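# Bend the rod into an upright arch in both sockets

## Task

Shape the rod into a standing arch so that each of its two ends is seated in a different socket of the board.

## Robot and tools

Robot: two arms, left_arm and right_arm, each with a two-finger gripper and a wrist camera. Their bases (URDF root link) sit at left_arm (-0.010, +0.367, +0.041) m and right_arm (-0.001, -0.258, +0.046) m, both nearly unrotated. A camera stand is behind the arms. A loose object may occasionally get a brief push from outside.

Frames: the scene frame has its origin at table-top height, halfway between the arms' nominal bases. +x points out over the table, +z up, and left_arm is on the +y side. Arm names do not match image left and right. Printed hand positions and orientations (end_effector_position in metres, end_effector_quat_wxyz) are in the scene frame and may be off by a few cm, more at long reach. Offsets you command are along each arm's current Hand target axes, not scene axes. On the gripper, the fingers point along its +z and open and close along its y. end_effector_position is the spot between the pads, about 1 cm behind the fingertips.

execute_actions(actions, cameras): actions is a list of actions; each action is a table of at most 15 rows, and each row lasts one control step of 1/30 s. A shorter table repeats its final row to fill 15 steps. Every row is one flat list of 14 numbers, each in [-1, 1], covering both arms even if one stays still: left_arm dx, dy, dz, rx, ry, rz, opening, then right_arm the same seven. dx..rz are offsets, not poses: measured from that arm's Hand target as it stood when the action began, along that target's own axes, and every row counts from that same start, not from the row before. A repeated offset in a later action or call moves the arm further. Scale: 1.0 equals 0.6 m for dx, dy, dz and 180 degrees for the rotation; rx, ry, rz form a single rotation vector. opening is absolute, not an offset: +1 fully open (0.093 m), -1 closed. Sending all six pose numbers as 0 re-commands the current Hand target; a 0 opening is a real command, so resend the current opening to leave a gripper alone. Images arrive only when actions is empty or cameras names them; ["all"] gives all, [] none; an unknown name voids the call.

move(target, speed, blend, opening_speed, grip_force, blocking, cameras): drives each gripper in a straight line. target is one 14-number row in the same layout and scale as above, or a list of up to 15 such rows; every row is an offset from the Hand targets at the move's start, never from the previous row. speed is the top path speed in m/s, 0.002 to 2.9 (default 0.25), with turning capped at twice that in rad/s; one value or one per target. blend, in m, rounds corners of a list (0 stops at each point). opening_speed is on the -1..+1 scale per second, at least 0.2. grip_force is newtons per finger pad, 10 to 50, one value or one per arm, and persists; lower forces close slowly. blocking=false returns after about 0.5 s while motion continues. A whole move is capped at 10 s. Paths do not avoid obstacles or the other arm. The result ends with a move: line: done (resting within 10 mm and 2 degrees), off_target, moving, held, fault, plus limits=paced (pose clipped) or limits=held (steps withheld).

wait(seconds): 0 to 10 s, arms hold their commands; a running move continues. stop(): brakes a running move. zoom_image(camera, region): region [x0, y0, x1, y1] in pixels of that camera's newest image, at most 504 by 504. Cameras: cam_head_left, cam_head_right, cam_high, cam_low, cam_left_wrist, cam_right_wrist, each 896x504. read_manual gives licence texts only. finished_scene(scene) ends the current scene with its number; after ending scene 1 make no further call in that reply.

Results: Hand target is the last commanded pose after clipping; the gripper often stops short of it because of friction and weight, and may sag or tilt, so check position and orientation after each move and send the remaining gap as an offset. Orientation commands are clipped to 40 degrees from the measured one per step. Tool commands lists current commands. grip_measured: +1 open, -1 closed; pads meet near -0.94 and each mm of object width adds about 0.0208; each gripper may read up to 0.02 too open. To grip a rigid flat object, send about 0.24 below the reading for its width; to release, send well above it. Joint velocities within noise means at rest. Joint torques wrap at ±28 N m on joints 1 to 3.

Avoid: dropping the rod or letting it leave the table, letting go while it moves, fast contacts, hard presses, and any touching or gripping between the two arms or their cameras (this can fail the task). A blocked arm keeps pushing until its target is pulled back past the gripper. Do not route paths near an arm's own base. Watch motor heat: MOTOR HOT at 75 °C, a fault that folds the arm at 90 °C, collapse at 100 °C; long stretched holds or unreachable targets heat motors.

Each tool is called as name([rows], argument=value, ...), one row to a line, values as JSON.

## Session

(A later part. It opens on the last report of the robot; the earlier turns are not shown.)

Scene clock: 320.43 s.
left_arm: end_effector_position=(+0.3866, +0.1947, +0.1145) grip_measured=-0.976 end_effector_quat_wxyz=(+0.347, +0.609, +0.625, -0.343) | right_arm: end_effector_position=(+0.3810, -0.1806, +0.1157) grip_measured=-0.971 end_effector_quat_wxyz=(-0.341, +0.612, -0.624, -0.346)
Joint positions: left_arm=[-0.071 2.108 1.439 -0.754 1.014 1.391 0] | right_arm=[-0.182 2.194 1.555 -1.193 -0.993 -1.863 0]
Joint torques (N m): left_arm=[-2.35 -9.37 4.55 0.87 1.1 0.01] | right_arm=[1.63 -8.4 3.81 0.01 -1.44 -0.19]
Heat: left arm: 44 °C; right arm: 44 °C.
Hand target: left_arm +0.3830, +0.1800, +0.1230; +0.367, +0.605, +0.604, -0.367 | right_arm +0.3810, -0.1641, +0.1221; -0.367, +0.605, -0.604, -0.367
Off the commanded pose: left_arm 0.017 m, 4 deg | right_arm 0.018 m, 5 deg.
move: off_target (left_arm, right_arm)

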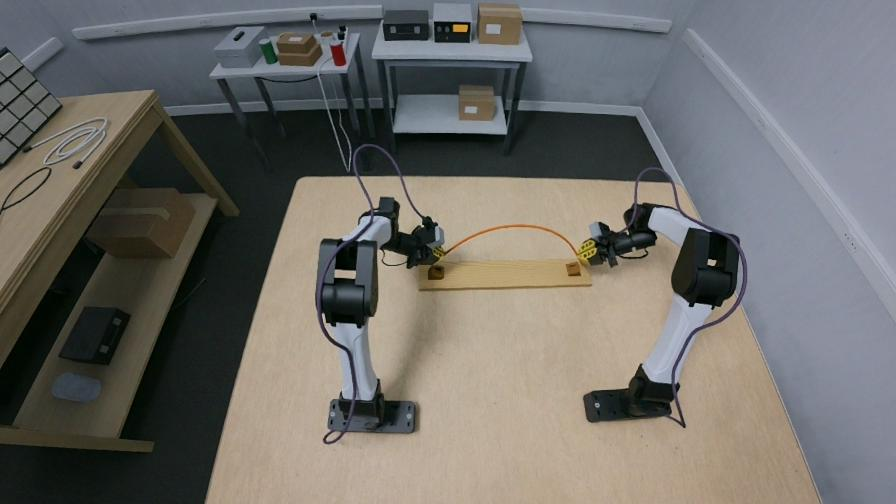

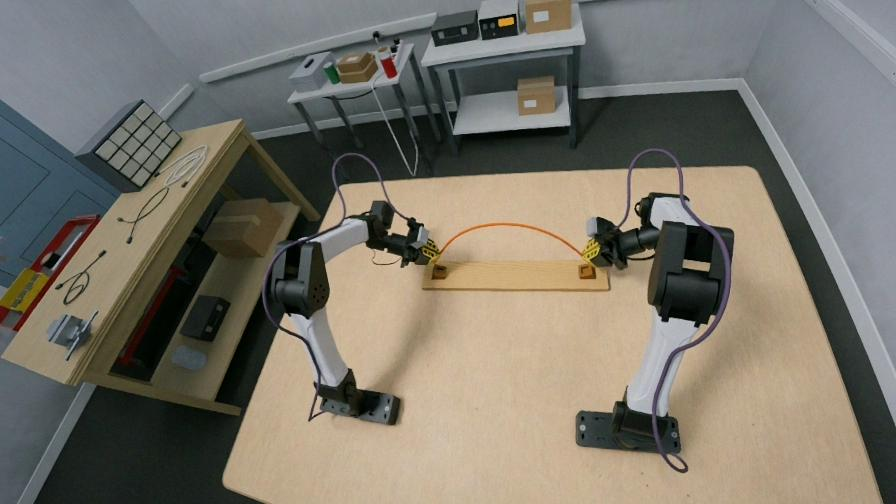

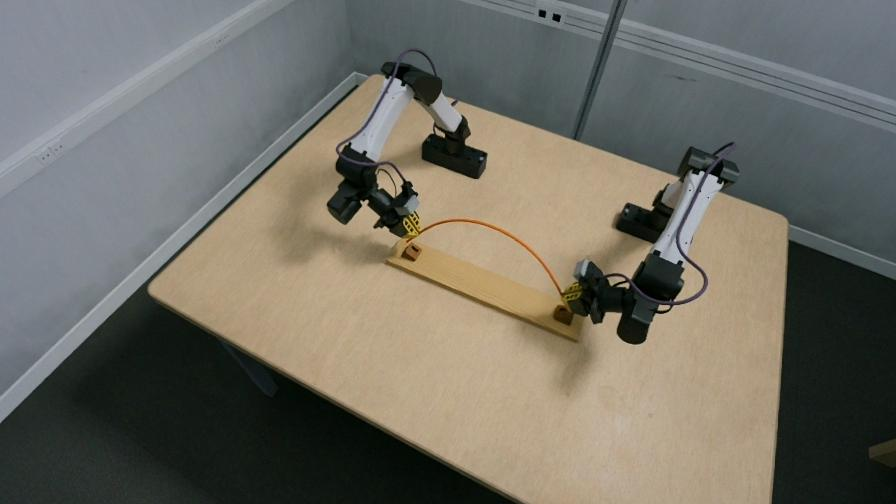

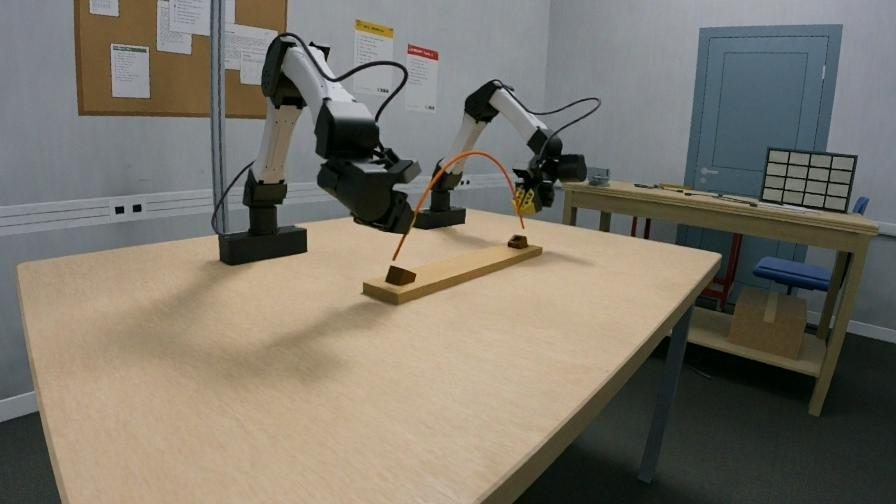

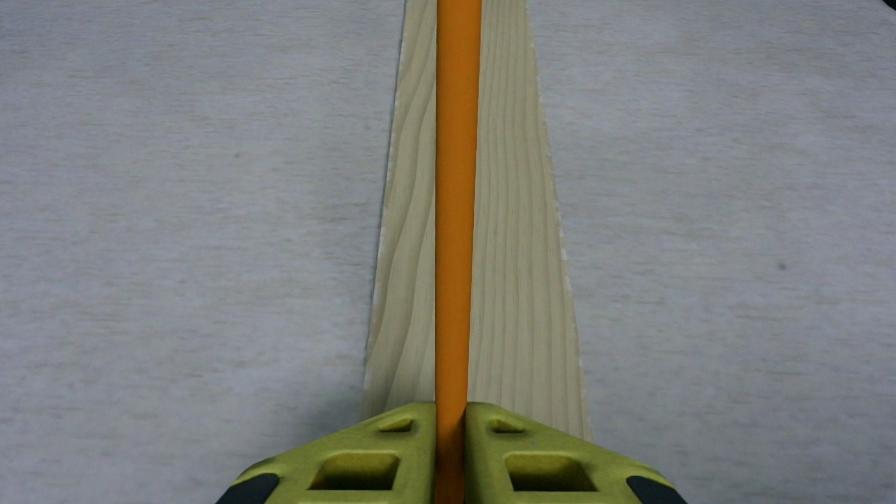

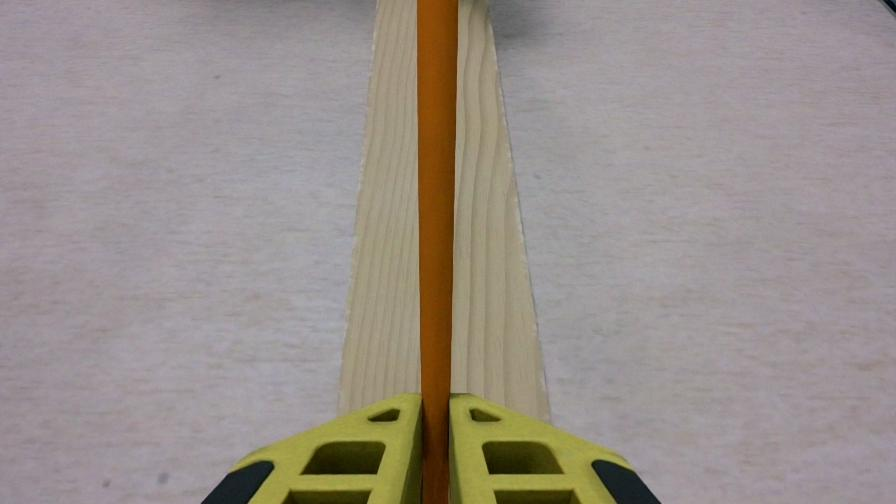

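move(target=[0.0457,-0.015,0.0397,0,-0.011,0,-1,0.0423,-0.0017,0.0473,0,-0.011,0,-1], speed=0.06, cameras=["all"])

zoom_image(camera="cam_low", region=[370, 220, 450, 300])

zoom_image(camera="cam_low", region=[490, 205, 550, 260])

zoom_image(camera="cam_high", region=[530, 270, 630, 350])

zoom_image(camera="cam_high", region=[370, 200, 470, 280])

Scene clock: 354.43 s.
left_arm: end_effector_position=(+0.3789, +0.1890, +0.0794) grip_measured=-0.976 end_effector_quat_wxyz=(+0.360, +0.597, +0.623, -0.354) | right_arm: end_effector_position=(+0.3861, -0.1756, +0.0892) grip_measured=-0.971 end_effector_quat_wxyz=(-0.369, +0.601, -0.616, -0.351)
Joint positions: left_arm=[-0.079 2.145 1.311 -0.546 1.049 1.339 0] | right_arm=[-0.181 2.245 1.492 -1.053 -1.054 -1.853 0]
Joint torques (N m): left_arm=[-3.21 -9.21 4.37 0.99 1.05 0.01] | right_arm=[3.85 -7.53 3.03 0.23 -1.25 0.03]
Motor temperatures (°C): left_arm=[30 50 43 30 30 29 31] | right_arm=[28 42 42 33 32 31 31]
Heat: left arm: 50 °C; right arm: 42 °C.
Hand target: left_arm +0.3739, +0.1716, +0.0877; +0.377, +0.598, +0.598, -0.377 | right_arm +0.3820, -0.1506, +0.0866; -0.377, +0.598, -0.598, -0.377
Off the commanded pose: left_arm 0.020 m, 4 deg | right_arm 0.025 m, 4 deg.
move: off_target (left_arm, right_arm)

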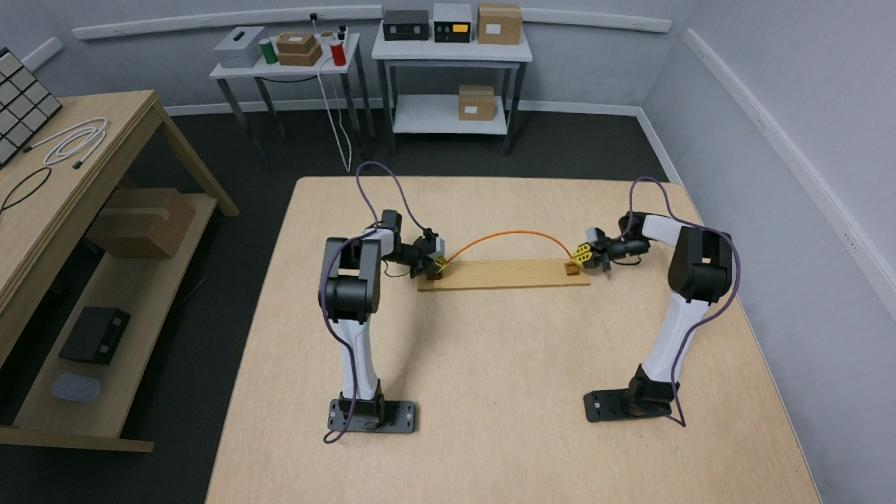

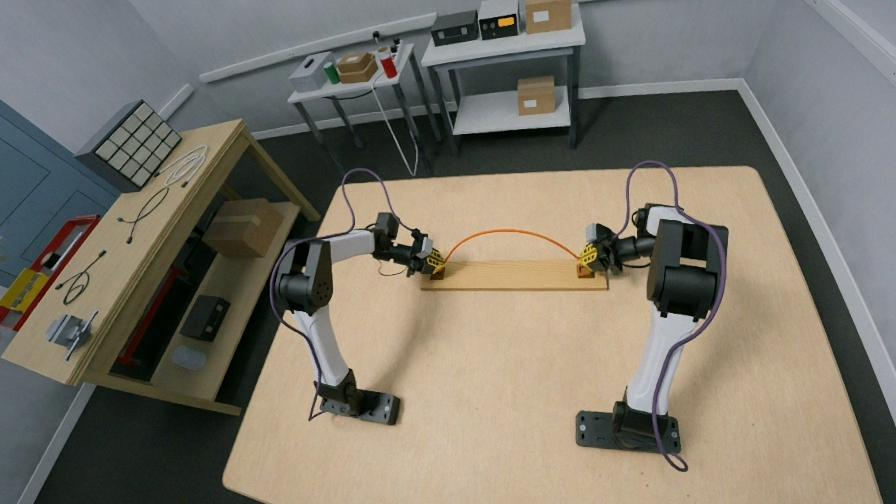

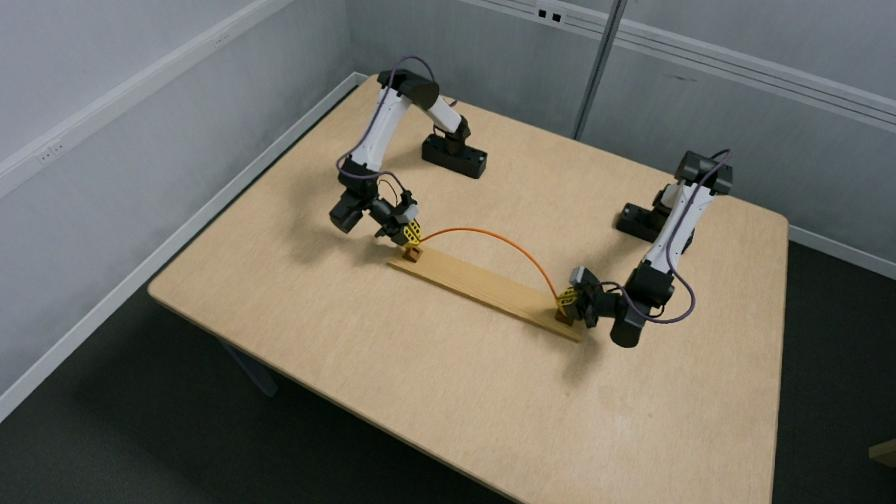

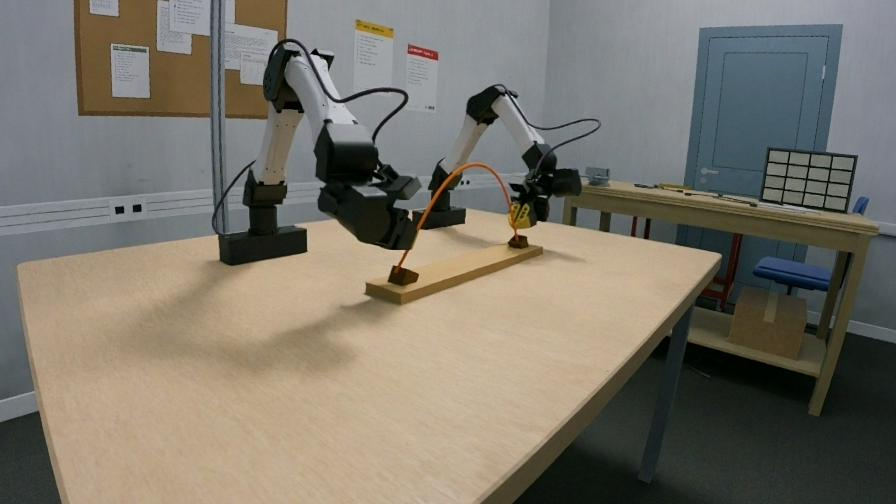

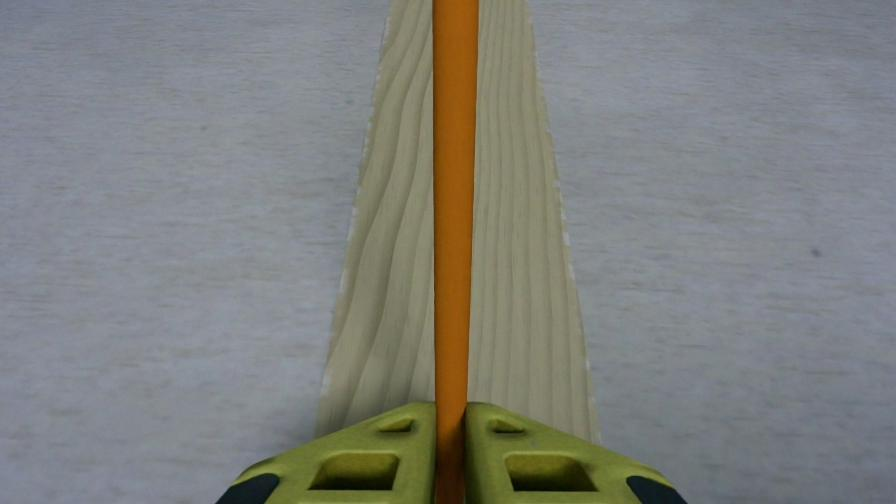

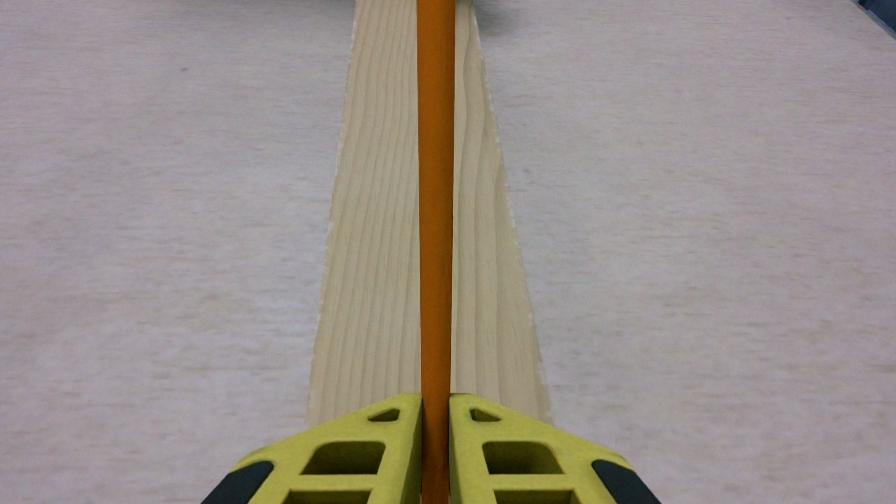

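Scaled by 6.300 from the camera's 896x504 image, which has a finer 1280x720 frame.

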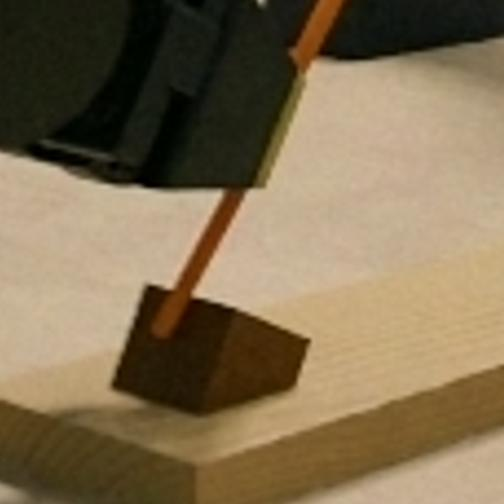

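Scaled by 8.400 from the camera's 896x504 image, which has a finer 1280x720 frame.

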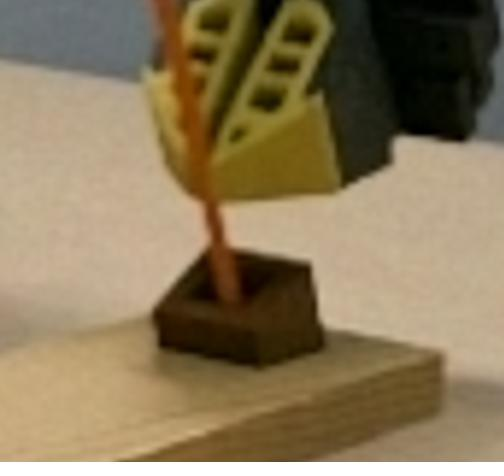

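Scaled by 5.040 from the camera's 896x504 image, which has a finer 1280x720 frame.

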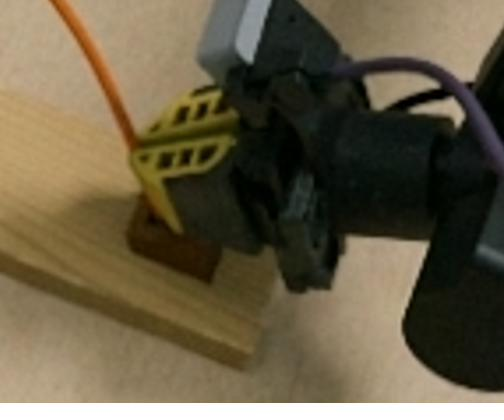

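Scaled by 5.040 from the camera's 896x504 image, which has a finer 1280x720 frame.

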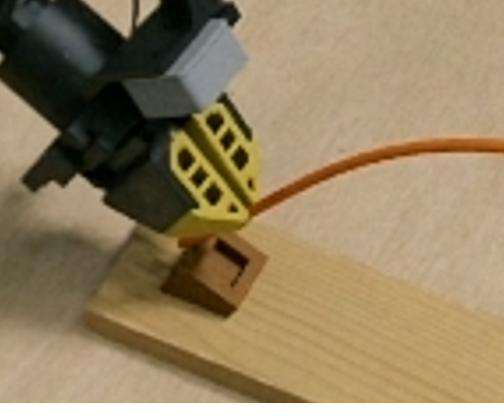

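zoom_image(camera="cam_high", region=[390, 225, 440, 270])

zoom_image(camera="cam_head_right", region=[560, 240, 620, 300])

zoom_image(camera="cam_head_left", region=[550, 235, 610, 295])

Scaled by 10.080 from the camera's 896x504 image, which has a finer 1280x720 frame.

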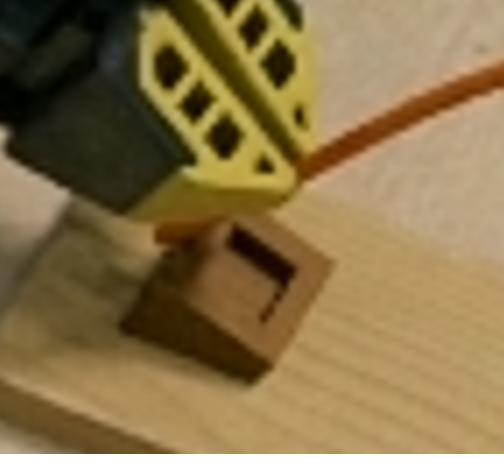

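Scaled by 8.400 from the camera's 896x504 image, which has a finer 1280x720 frame.

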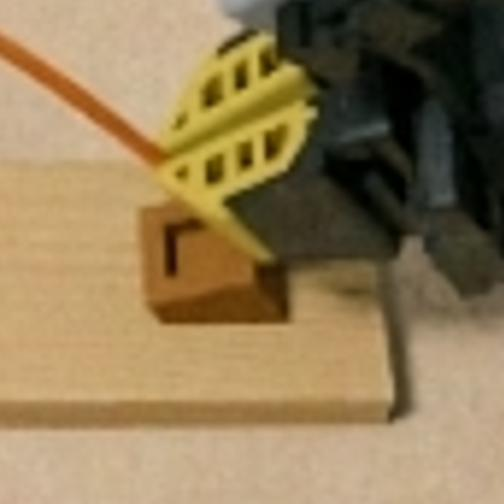

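Scaled by 8.400 from the camera's 896x504 image, which has a finer 1280x720 frame.

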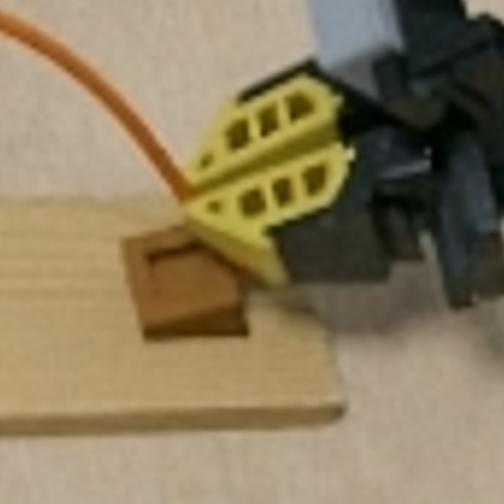

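move(target=[-0.0257,-0.0033,0.0035,0,0,0,-1,-0.0678,0.0033,0.0075,0,0,0,-1], speed=0.06, cameras=["all"])

zoom_image(camera="cam_low", region=[370, 210, 460, 300])

zoom_image(camera="cam_low", region=[490, 205, 550, 260])

zoom_image(camera="cam_high", region=[390, 225, 440, 270])

zoom_image(camera="cam_high", region=[540, 280, 600, 340])

Scene clock: 400.67 s.
left_arm: end_effector_position=(+0.3797, +0.1866, +0.0793) grip_measured=-0.976 end_effector_quat_wxyz=(+0.353, +0.587, +0.633, -0.360) | right_arm: end_effector_position=(+0.3817, -0.1498, +0.1020) grip_measured=-0.971 end_effector_quat_wxyz=(-0.352, +0.596, -0.622, -0.365)
Joint positions: left_arm=[-0.085 2.145 1.311 -0.534 1.045 1.291 0] | right_arm=[-0.113 2.194 1.47 -1.022 -1.056 -1.733 0]
Joint torques (N m): left_arm=[-4.71 -12.19 3.84 1.03 1.05 0.02] | right_arm=[2.91 -11.34 3.63 0.26 -1.37 0.05]
Heat: left arm: 48 °C; right arm: 44 °C.
Hand target: left_arm +0.3719, +0.1629, +0.1007; +0.377, +0.598, +0.598, -0.377 | right_arm +0.3800, -0.1290, +0.1213; -0.377, +0.598, -0.598, -0.378
Off the commanded pose: left_arm 0.033 m, 5 deg | right_arm 0.028 m, 4 deg.
move: off_target (left_arm, right_arm)

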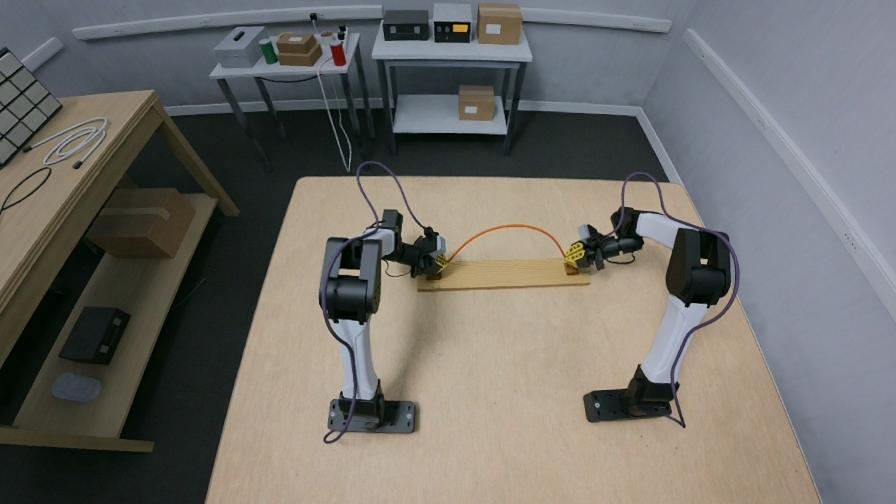

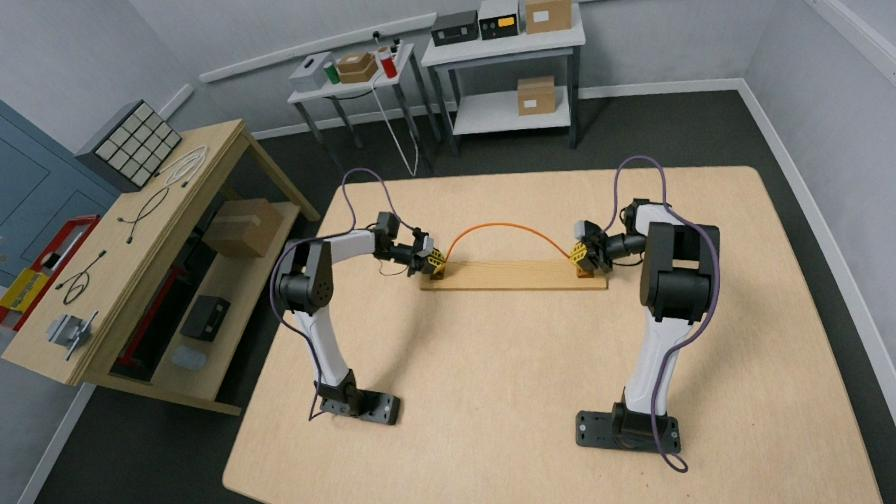

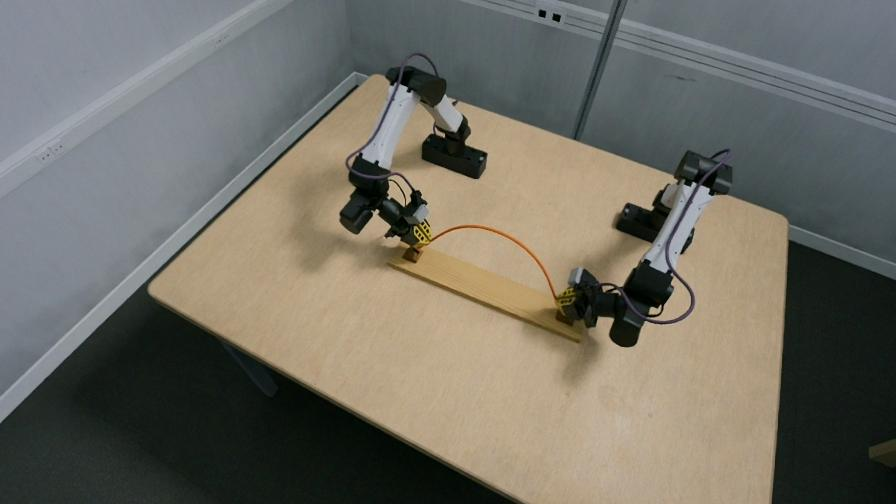

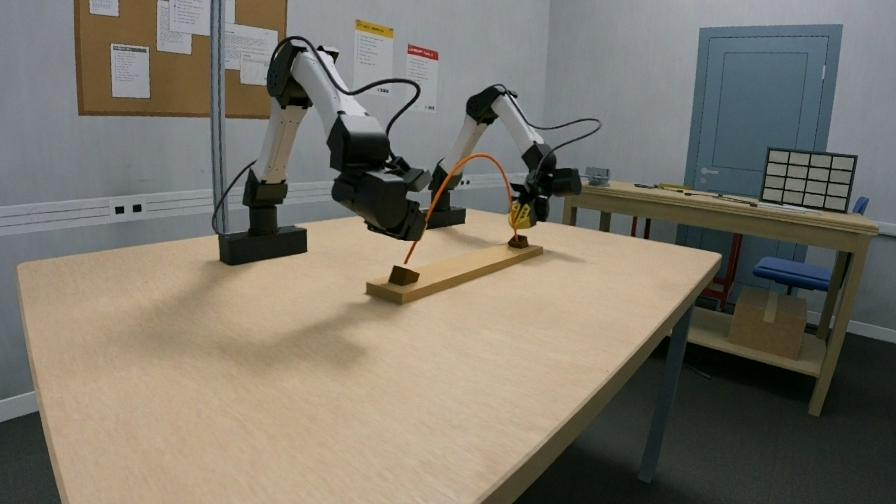

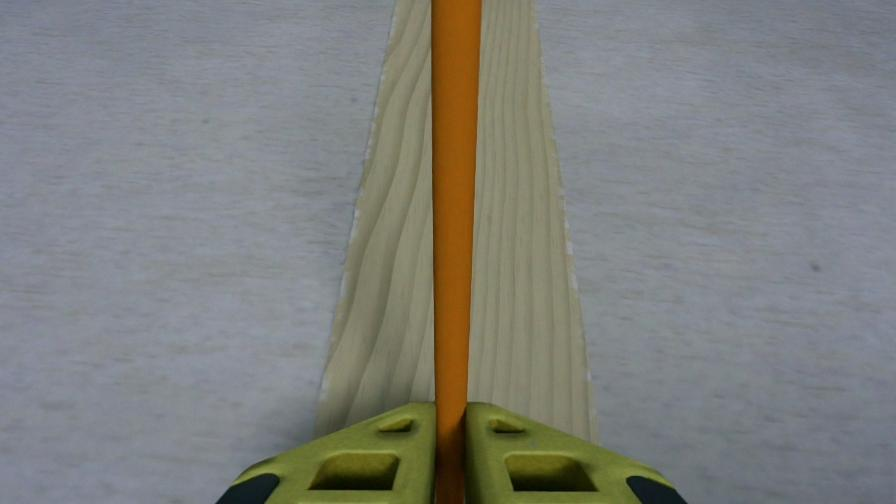

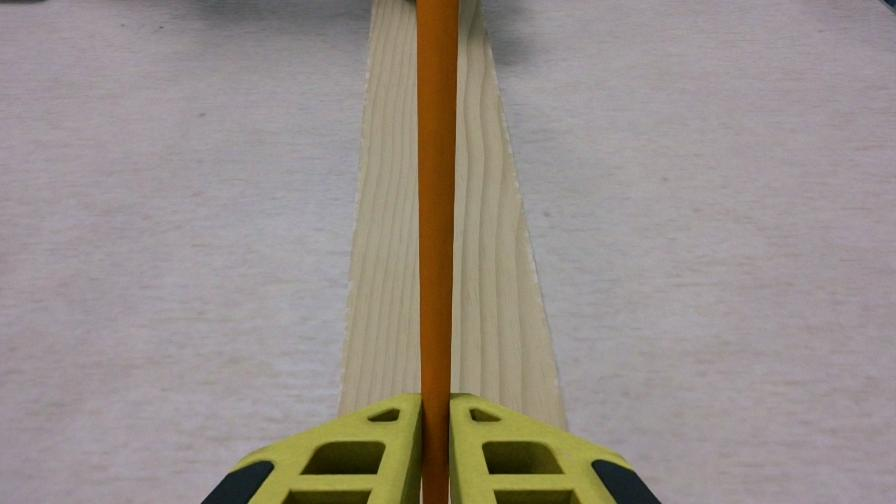

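Scaled by 5.600 from the camera's 896x504 image, which has a finer 1280x720 frame.

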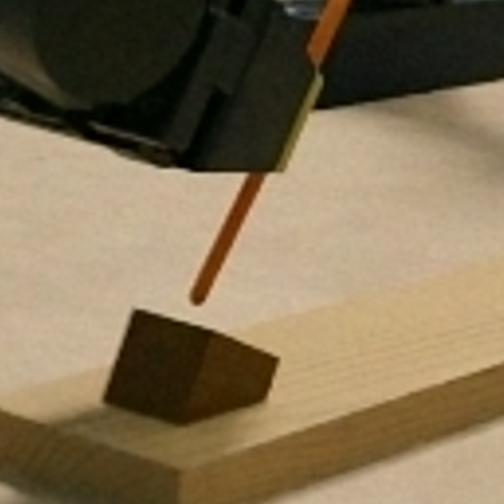

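Scaled by 8.400 from the camera's 896x504 image, which has a finer 1280x720 frame.

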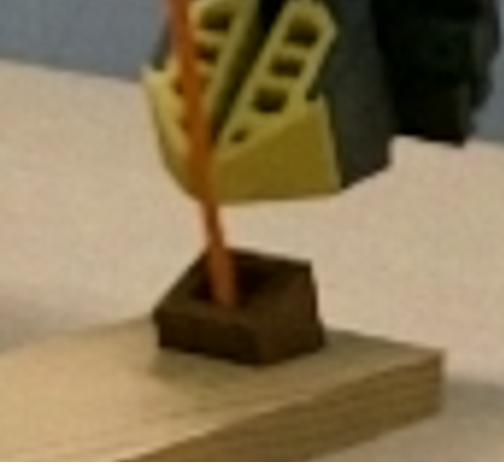

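Scaled by 10.080 from the camera's 896x504 image, which has a finer 1280x720 frame.

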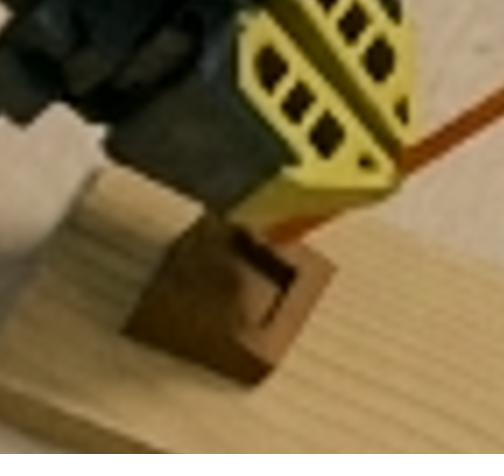

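Scaled by 8.400 from the camera's 896x504 image, which has a finer 1280x720 frame.

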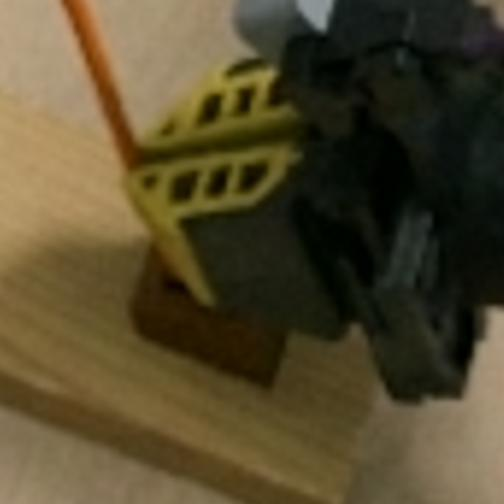

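move(target=[0.0195,0,0.0056,0,0,0,-1,0.0525,-0.005,0.014,0,0,0,-1], speed=0.05, cameras=["cam_high","cam_low","cam_left_wrist","cam_right_wrist"])

zoom_image(camera="cam_low", region=[370, 210, 460, 300])

zoom_image(camera="cam_low", region=[490, 205, 550, 260])

zoom_image(camera="cam_high", region=[390, 225, 440, 270])

zoom_image(camera="cam_high", region=[540, 280, 600, 340])

Scene clock: 447.87 s.
left_arm: end_effector_position=(+0.3789, +0.1858, +0.0778) grip_measured=-0.976 end_effector_quat_wxyz=(+0.360, +0.588, +0.629, -0.360) | right_arm: end_effector_position=(+0.3844, -0.1501, +0.0848) grip_measured=-0.971 end_effector_quat_wxyz=(-0.356, +0.599, -0.620, -0.361)
Joint positions: left_arm=[-0.085 2.145 1.295 -0.505 1.056 1.291 0] | right_arm=[-0.113 2.228 1.451 -0.957 -1.056 -1.734 0]
Joint torques (N m): left_arm=[-4.27 -10.24 3.97 1.11 0.95 0.09] | right_arm=[1.69 -8.44 3.59 0.32 -1.33 -0.2]
Motor temperatures (°C): left_arm=[32 55 41 30 31 29 32] | right_arm=[29 51 39 31 34 31 32]
Heat: left arm: 55 °C; right arm: 51 °C.
Hand target: left_arm +0.3719, +0.1649, +0.0887; +0.377, +0.598, +0.598, -0.377 | right_arm +0.3829, -0.1350, +0.0892; -0.377, +0.598, -0.598, -0.378
Off the commanded pose: left_arm 0.025 m, 5 deg | right_arm 0.016 m, 4 deg.
move: off_target (left_arm, right_arm)
Images, in order (width x height): cam_high 896x504, cam_low 896x504, cam_left_wrist 896x504, cam_right_wrist 896x504.

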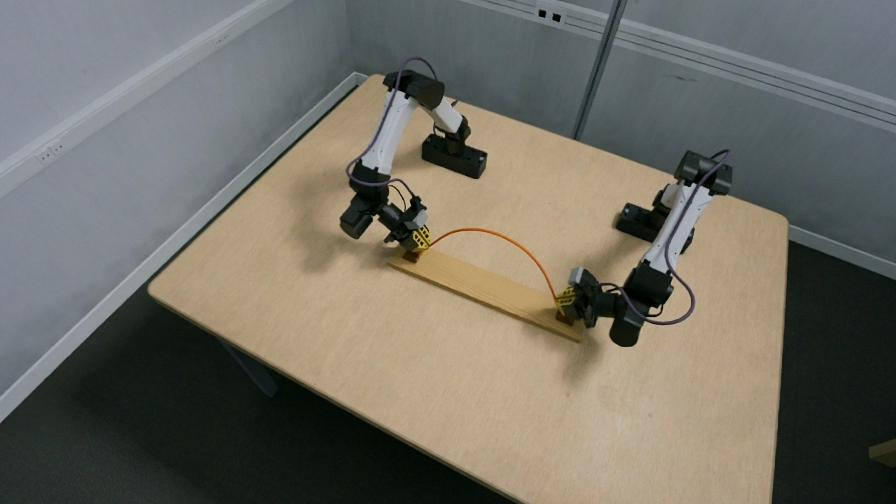

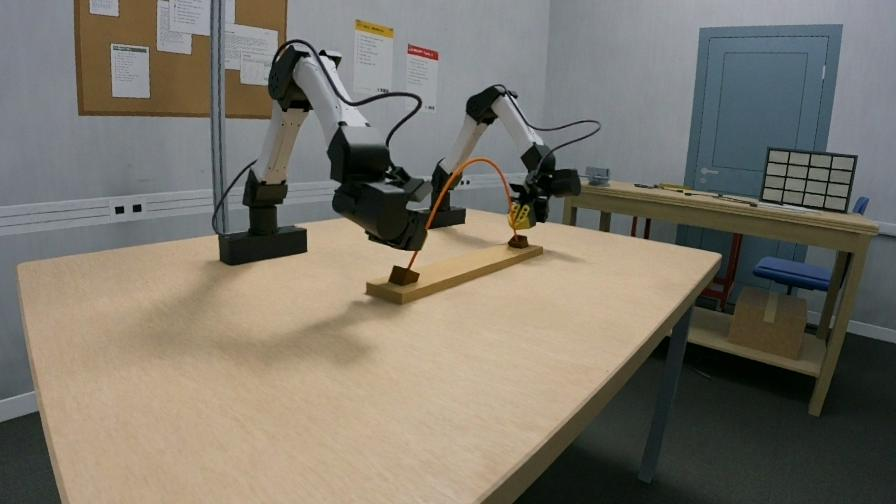

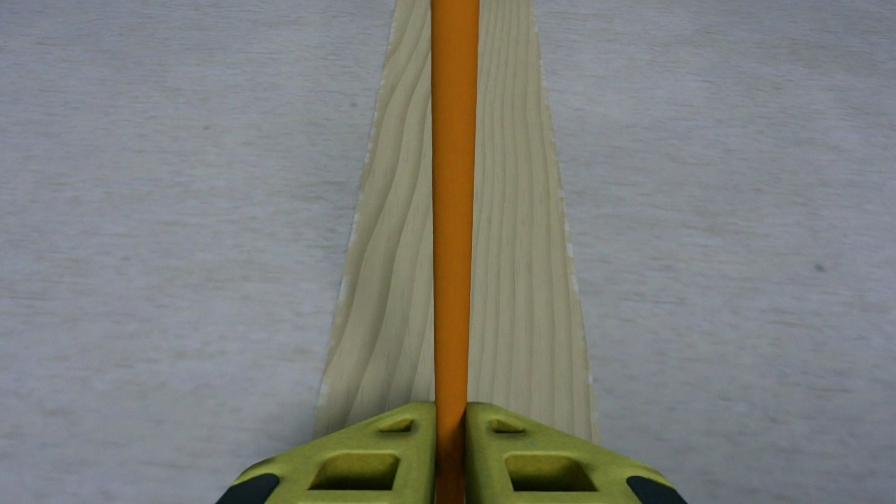

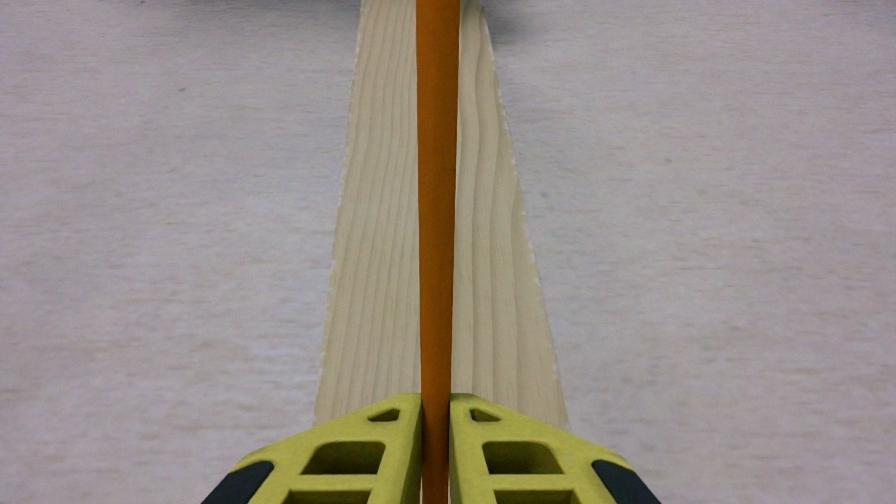

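Scaled by 5.600 from the camera's 896x504 image, which has a finer 1280x720 frame.

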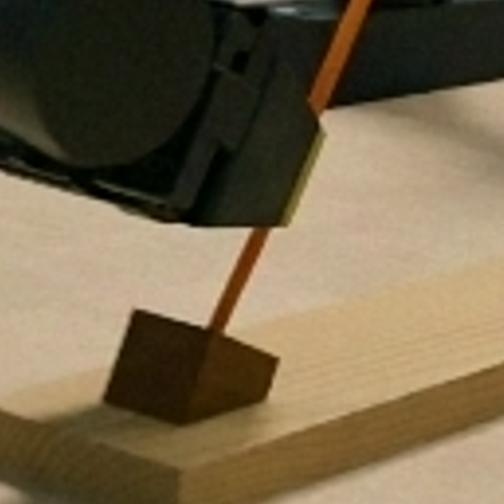

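Scaled by 8.400 from the camera's 896x504 image, which has a finer 1280x720 frame.

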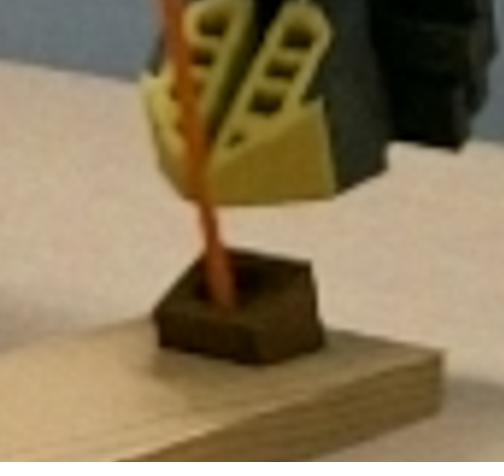

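Scaled by 10.080 from the camera's 896x504 image, which has a finer 1280x720 frame.

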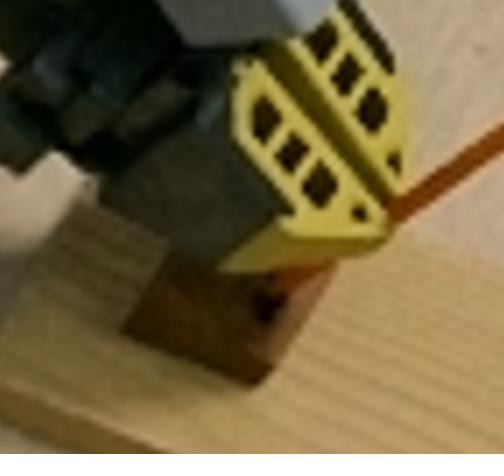

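Scaled by 8.400 from the camera's 896x504 image, which has a finer 1280x720 frame.

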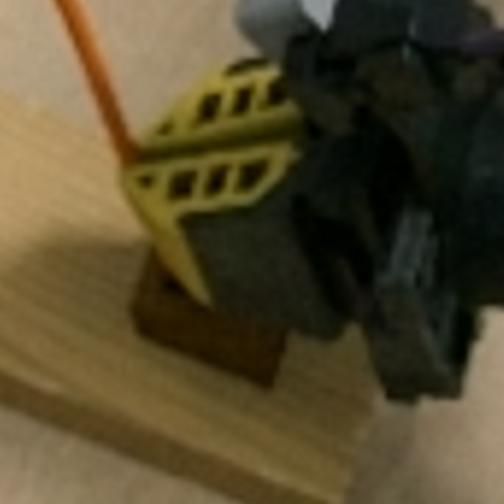

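move(target=[0.028,0,-0.0123,0,0,0,-1,0.0252,0,-0.0063,0,0,0,-1], speed=0.04, cameras=["cam_high","cam_low"])

zoom_image(camera="cam_low", region=[370, 210, 460, 300])

zoom_image(camera="cam_low", region=[490, 205, 550, 260])

zoom_image(camera="cam_high", region=[390, 225, 440, 270])

zoom_image(camera="cam_high", region=[540, 280, 600, 340])

Scene clock: 457.97 s.
left_arm: end_effector_position=(+0.3797, +0.1894, +0.0772) grip_measured=-0.976 end_effector_quat_wxyz=(+0.371, +0.593, +0.617, -0.360) | right_arm: end_effector_position=(+0.3853, -0.1524, +0.0828) grip_measured=-0.971 end_effector_quat_wxyz=(-0.376, +0.594, -0.608, -0.369)
Joint positions: left_arm=[-0.072 2.154 1.295 -0.506 1.075 1.335 0] | right_arm=[-0.129 2.252 1.451 -0.96 -1.1 -1.782 0]
Joint torques (N m): left_arm=[-2.18 -8.35 4.03 0.79 0.85 0.3] | right_arm=[0.91 -7.3 4.31 0.14 -0.87 -0.21]
Heat: left arm: 54 °C; right arm: 50 °C.
Hand target: left_arm +0.3719, +0.1788, +0.0766; +0.377, +0.598, +0.598, -0.378 | right_arm +0.3829, -0.1449, +0.0772; -0.377, +0.598, -0.598, -0.378
Off the commanded pose: left_arm 0.013 m, 3 deg | right_arm 0.010 m, 2 deg.
move: off_target (left_arm)
Images, in order (width x height): cam_high 896x504, cam_low 896x504.

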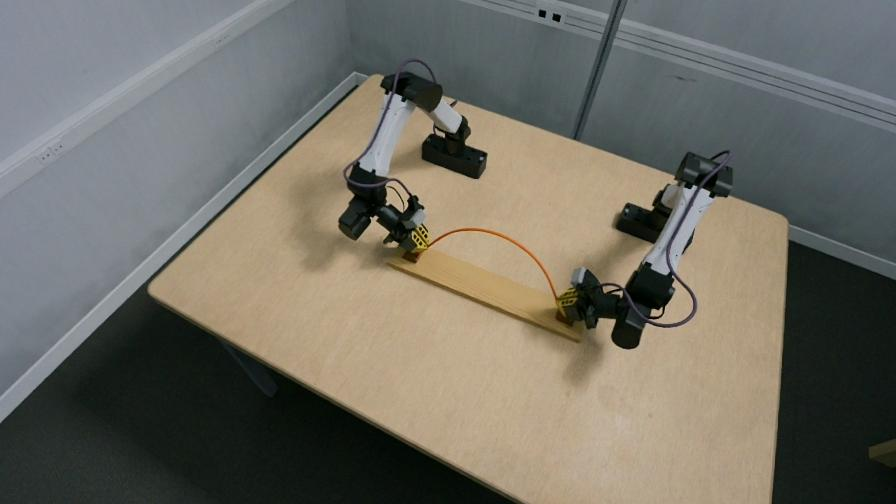

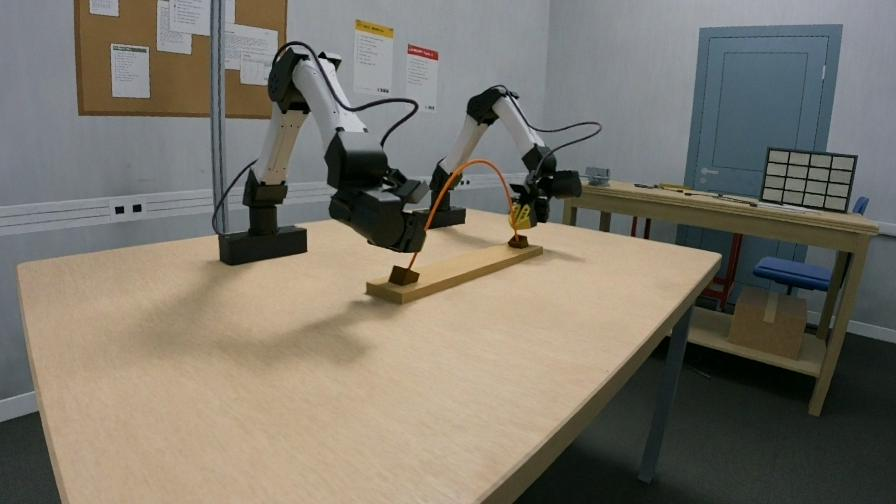

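Scaled by 5.600 from the camera's 896x504 image, which has a finer 1280x720 frame.

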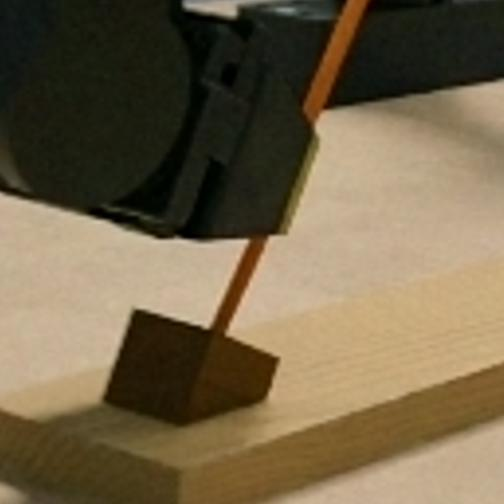

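Scaled by 8.400 from the camera's 896x504 image, which has a finer 1280x720 frame.

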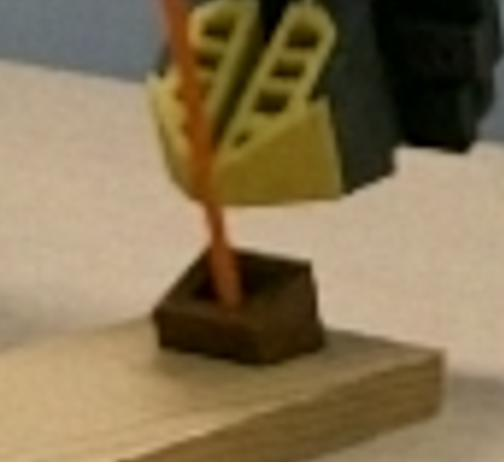

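Scaled by 10.080 from the camera's 896x504 image, which has a finer 1280x720 frame.

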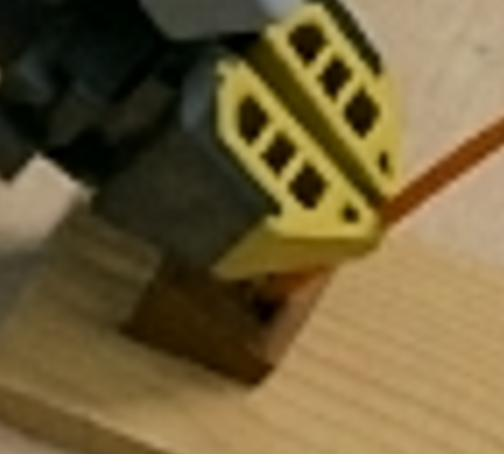

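Scaled by 8.400 from the camera's 896x504 image, which has a finer 1280x720 frame.

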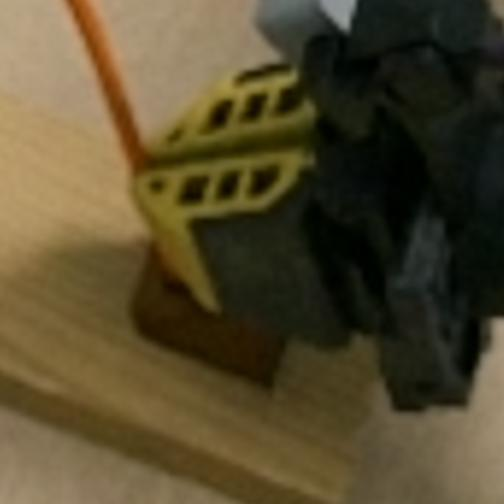

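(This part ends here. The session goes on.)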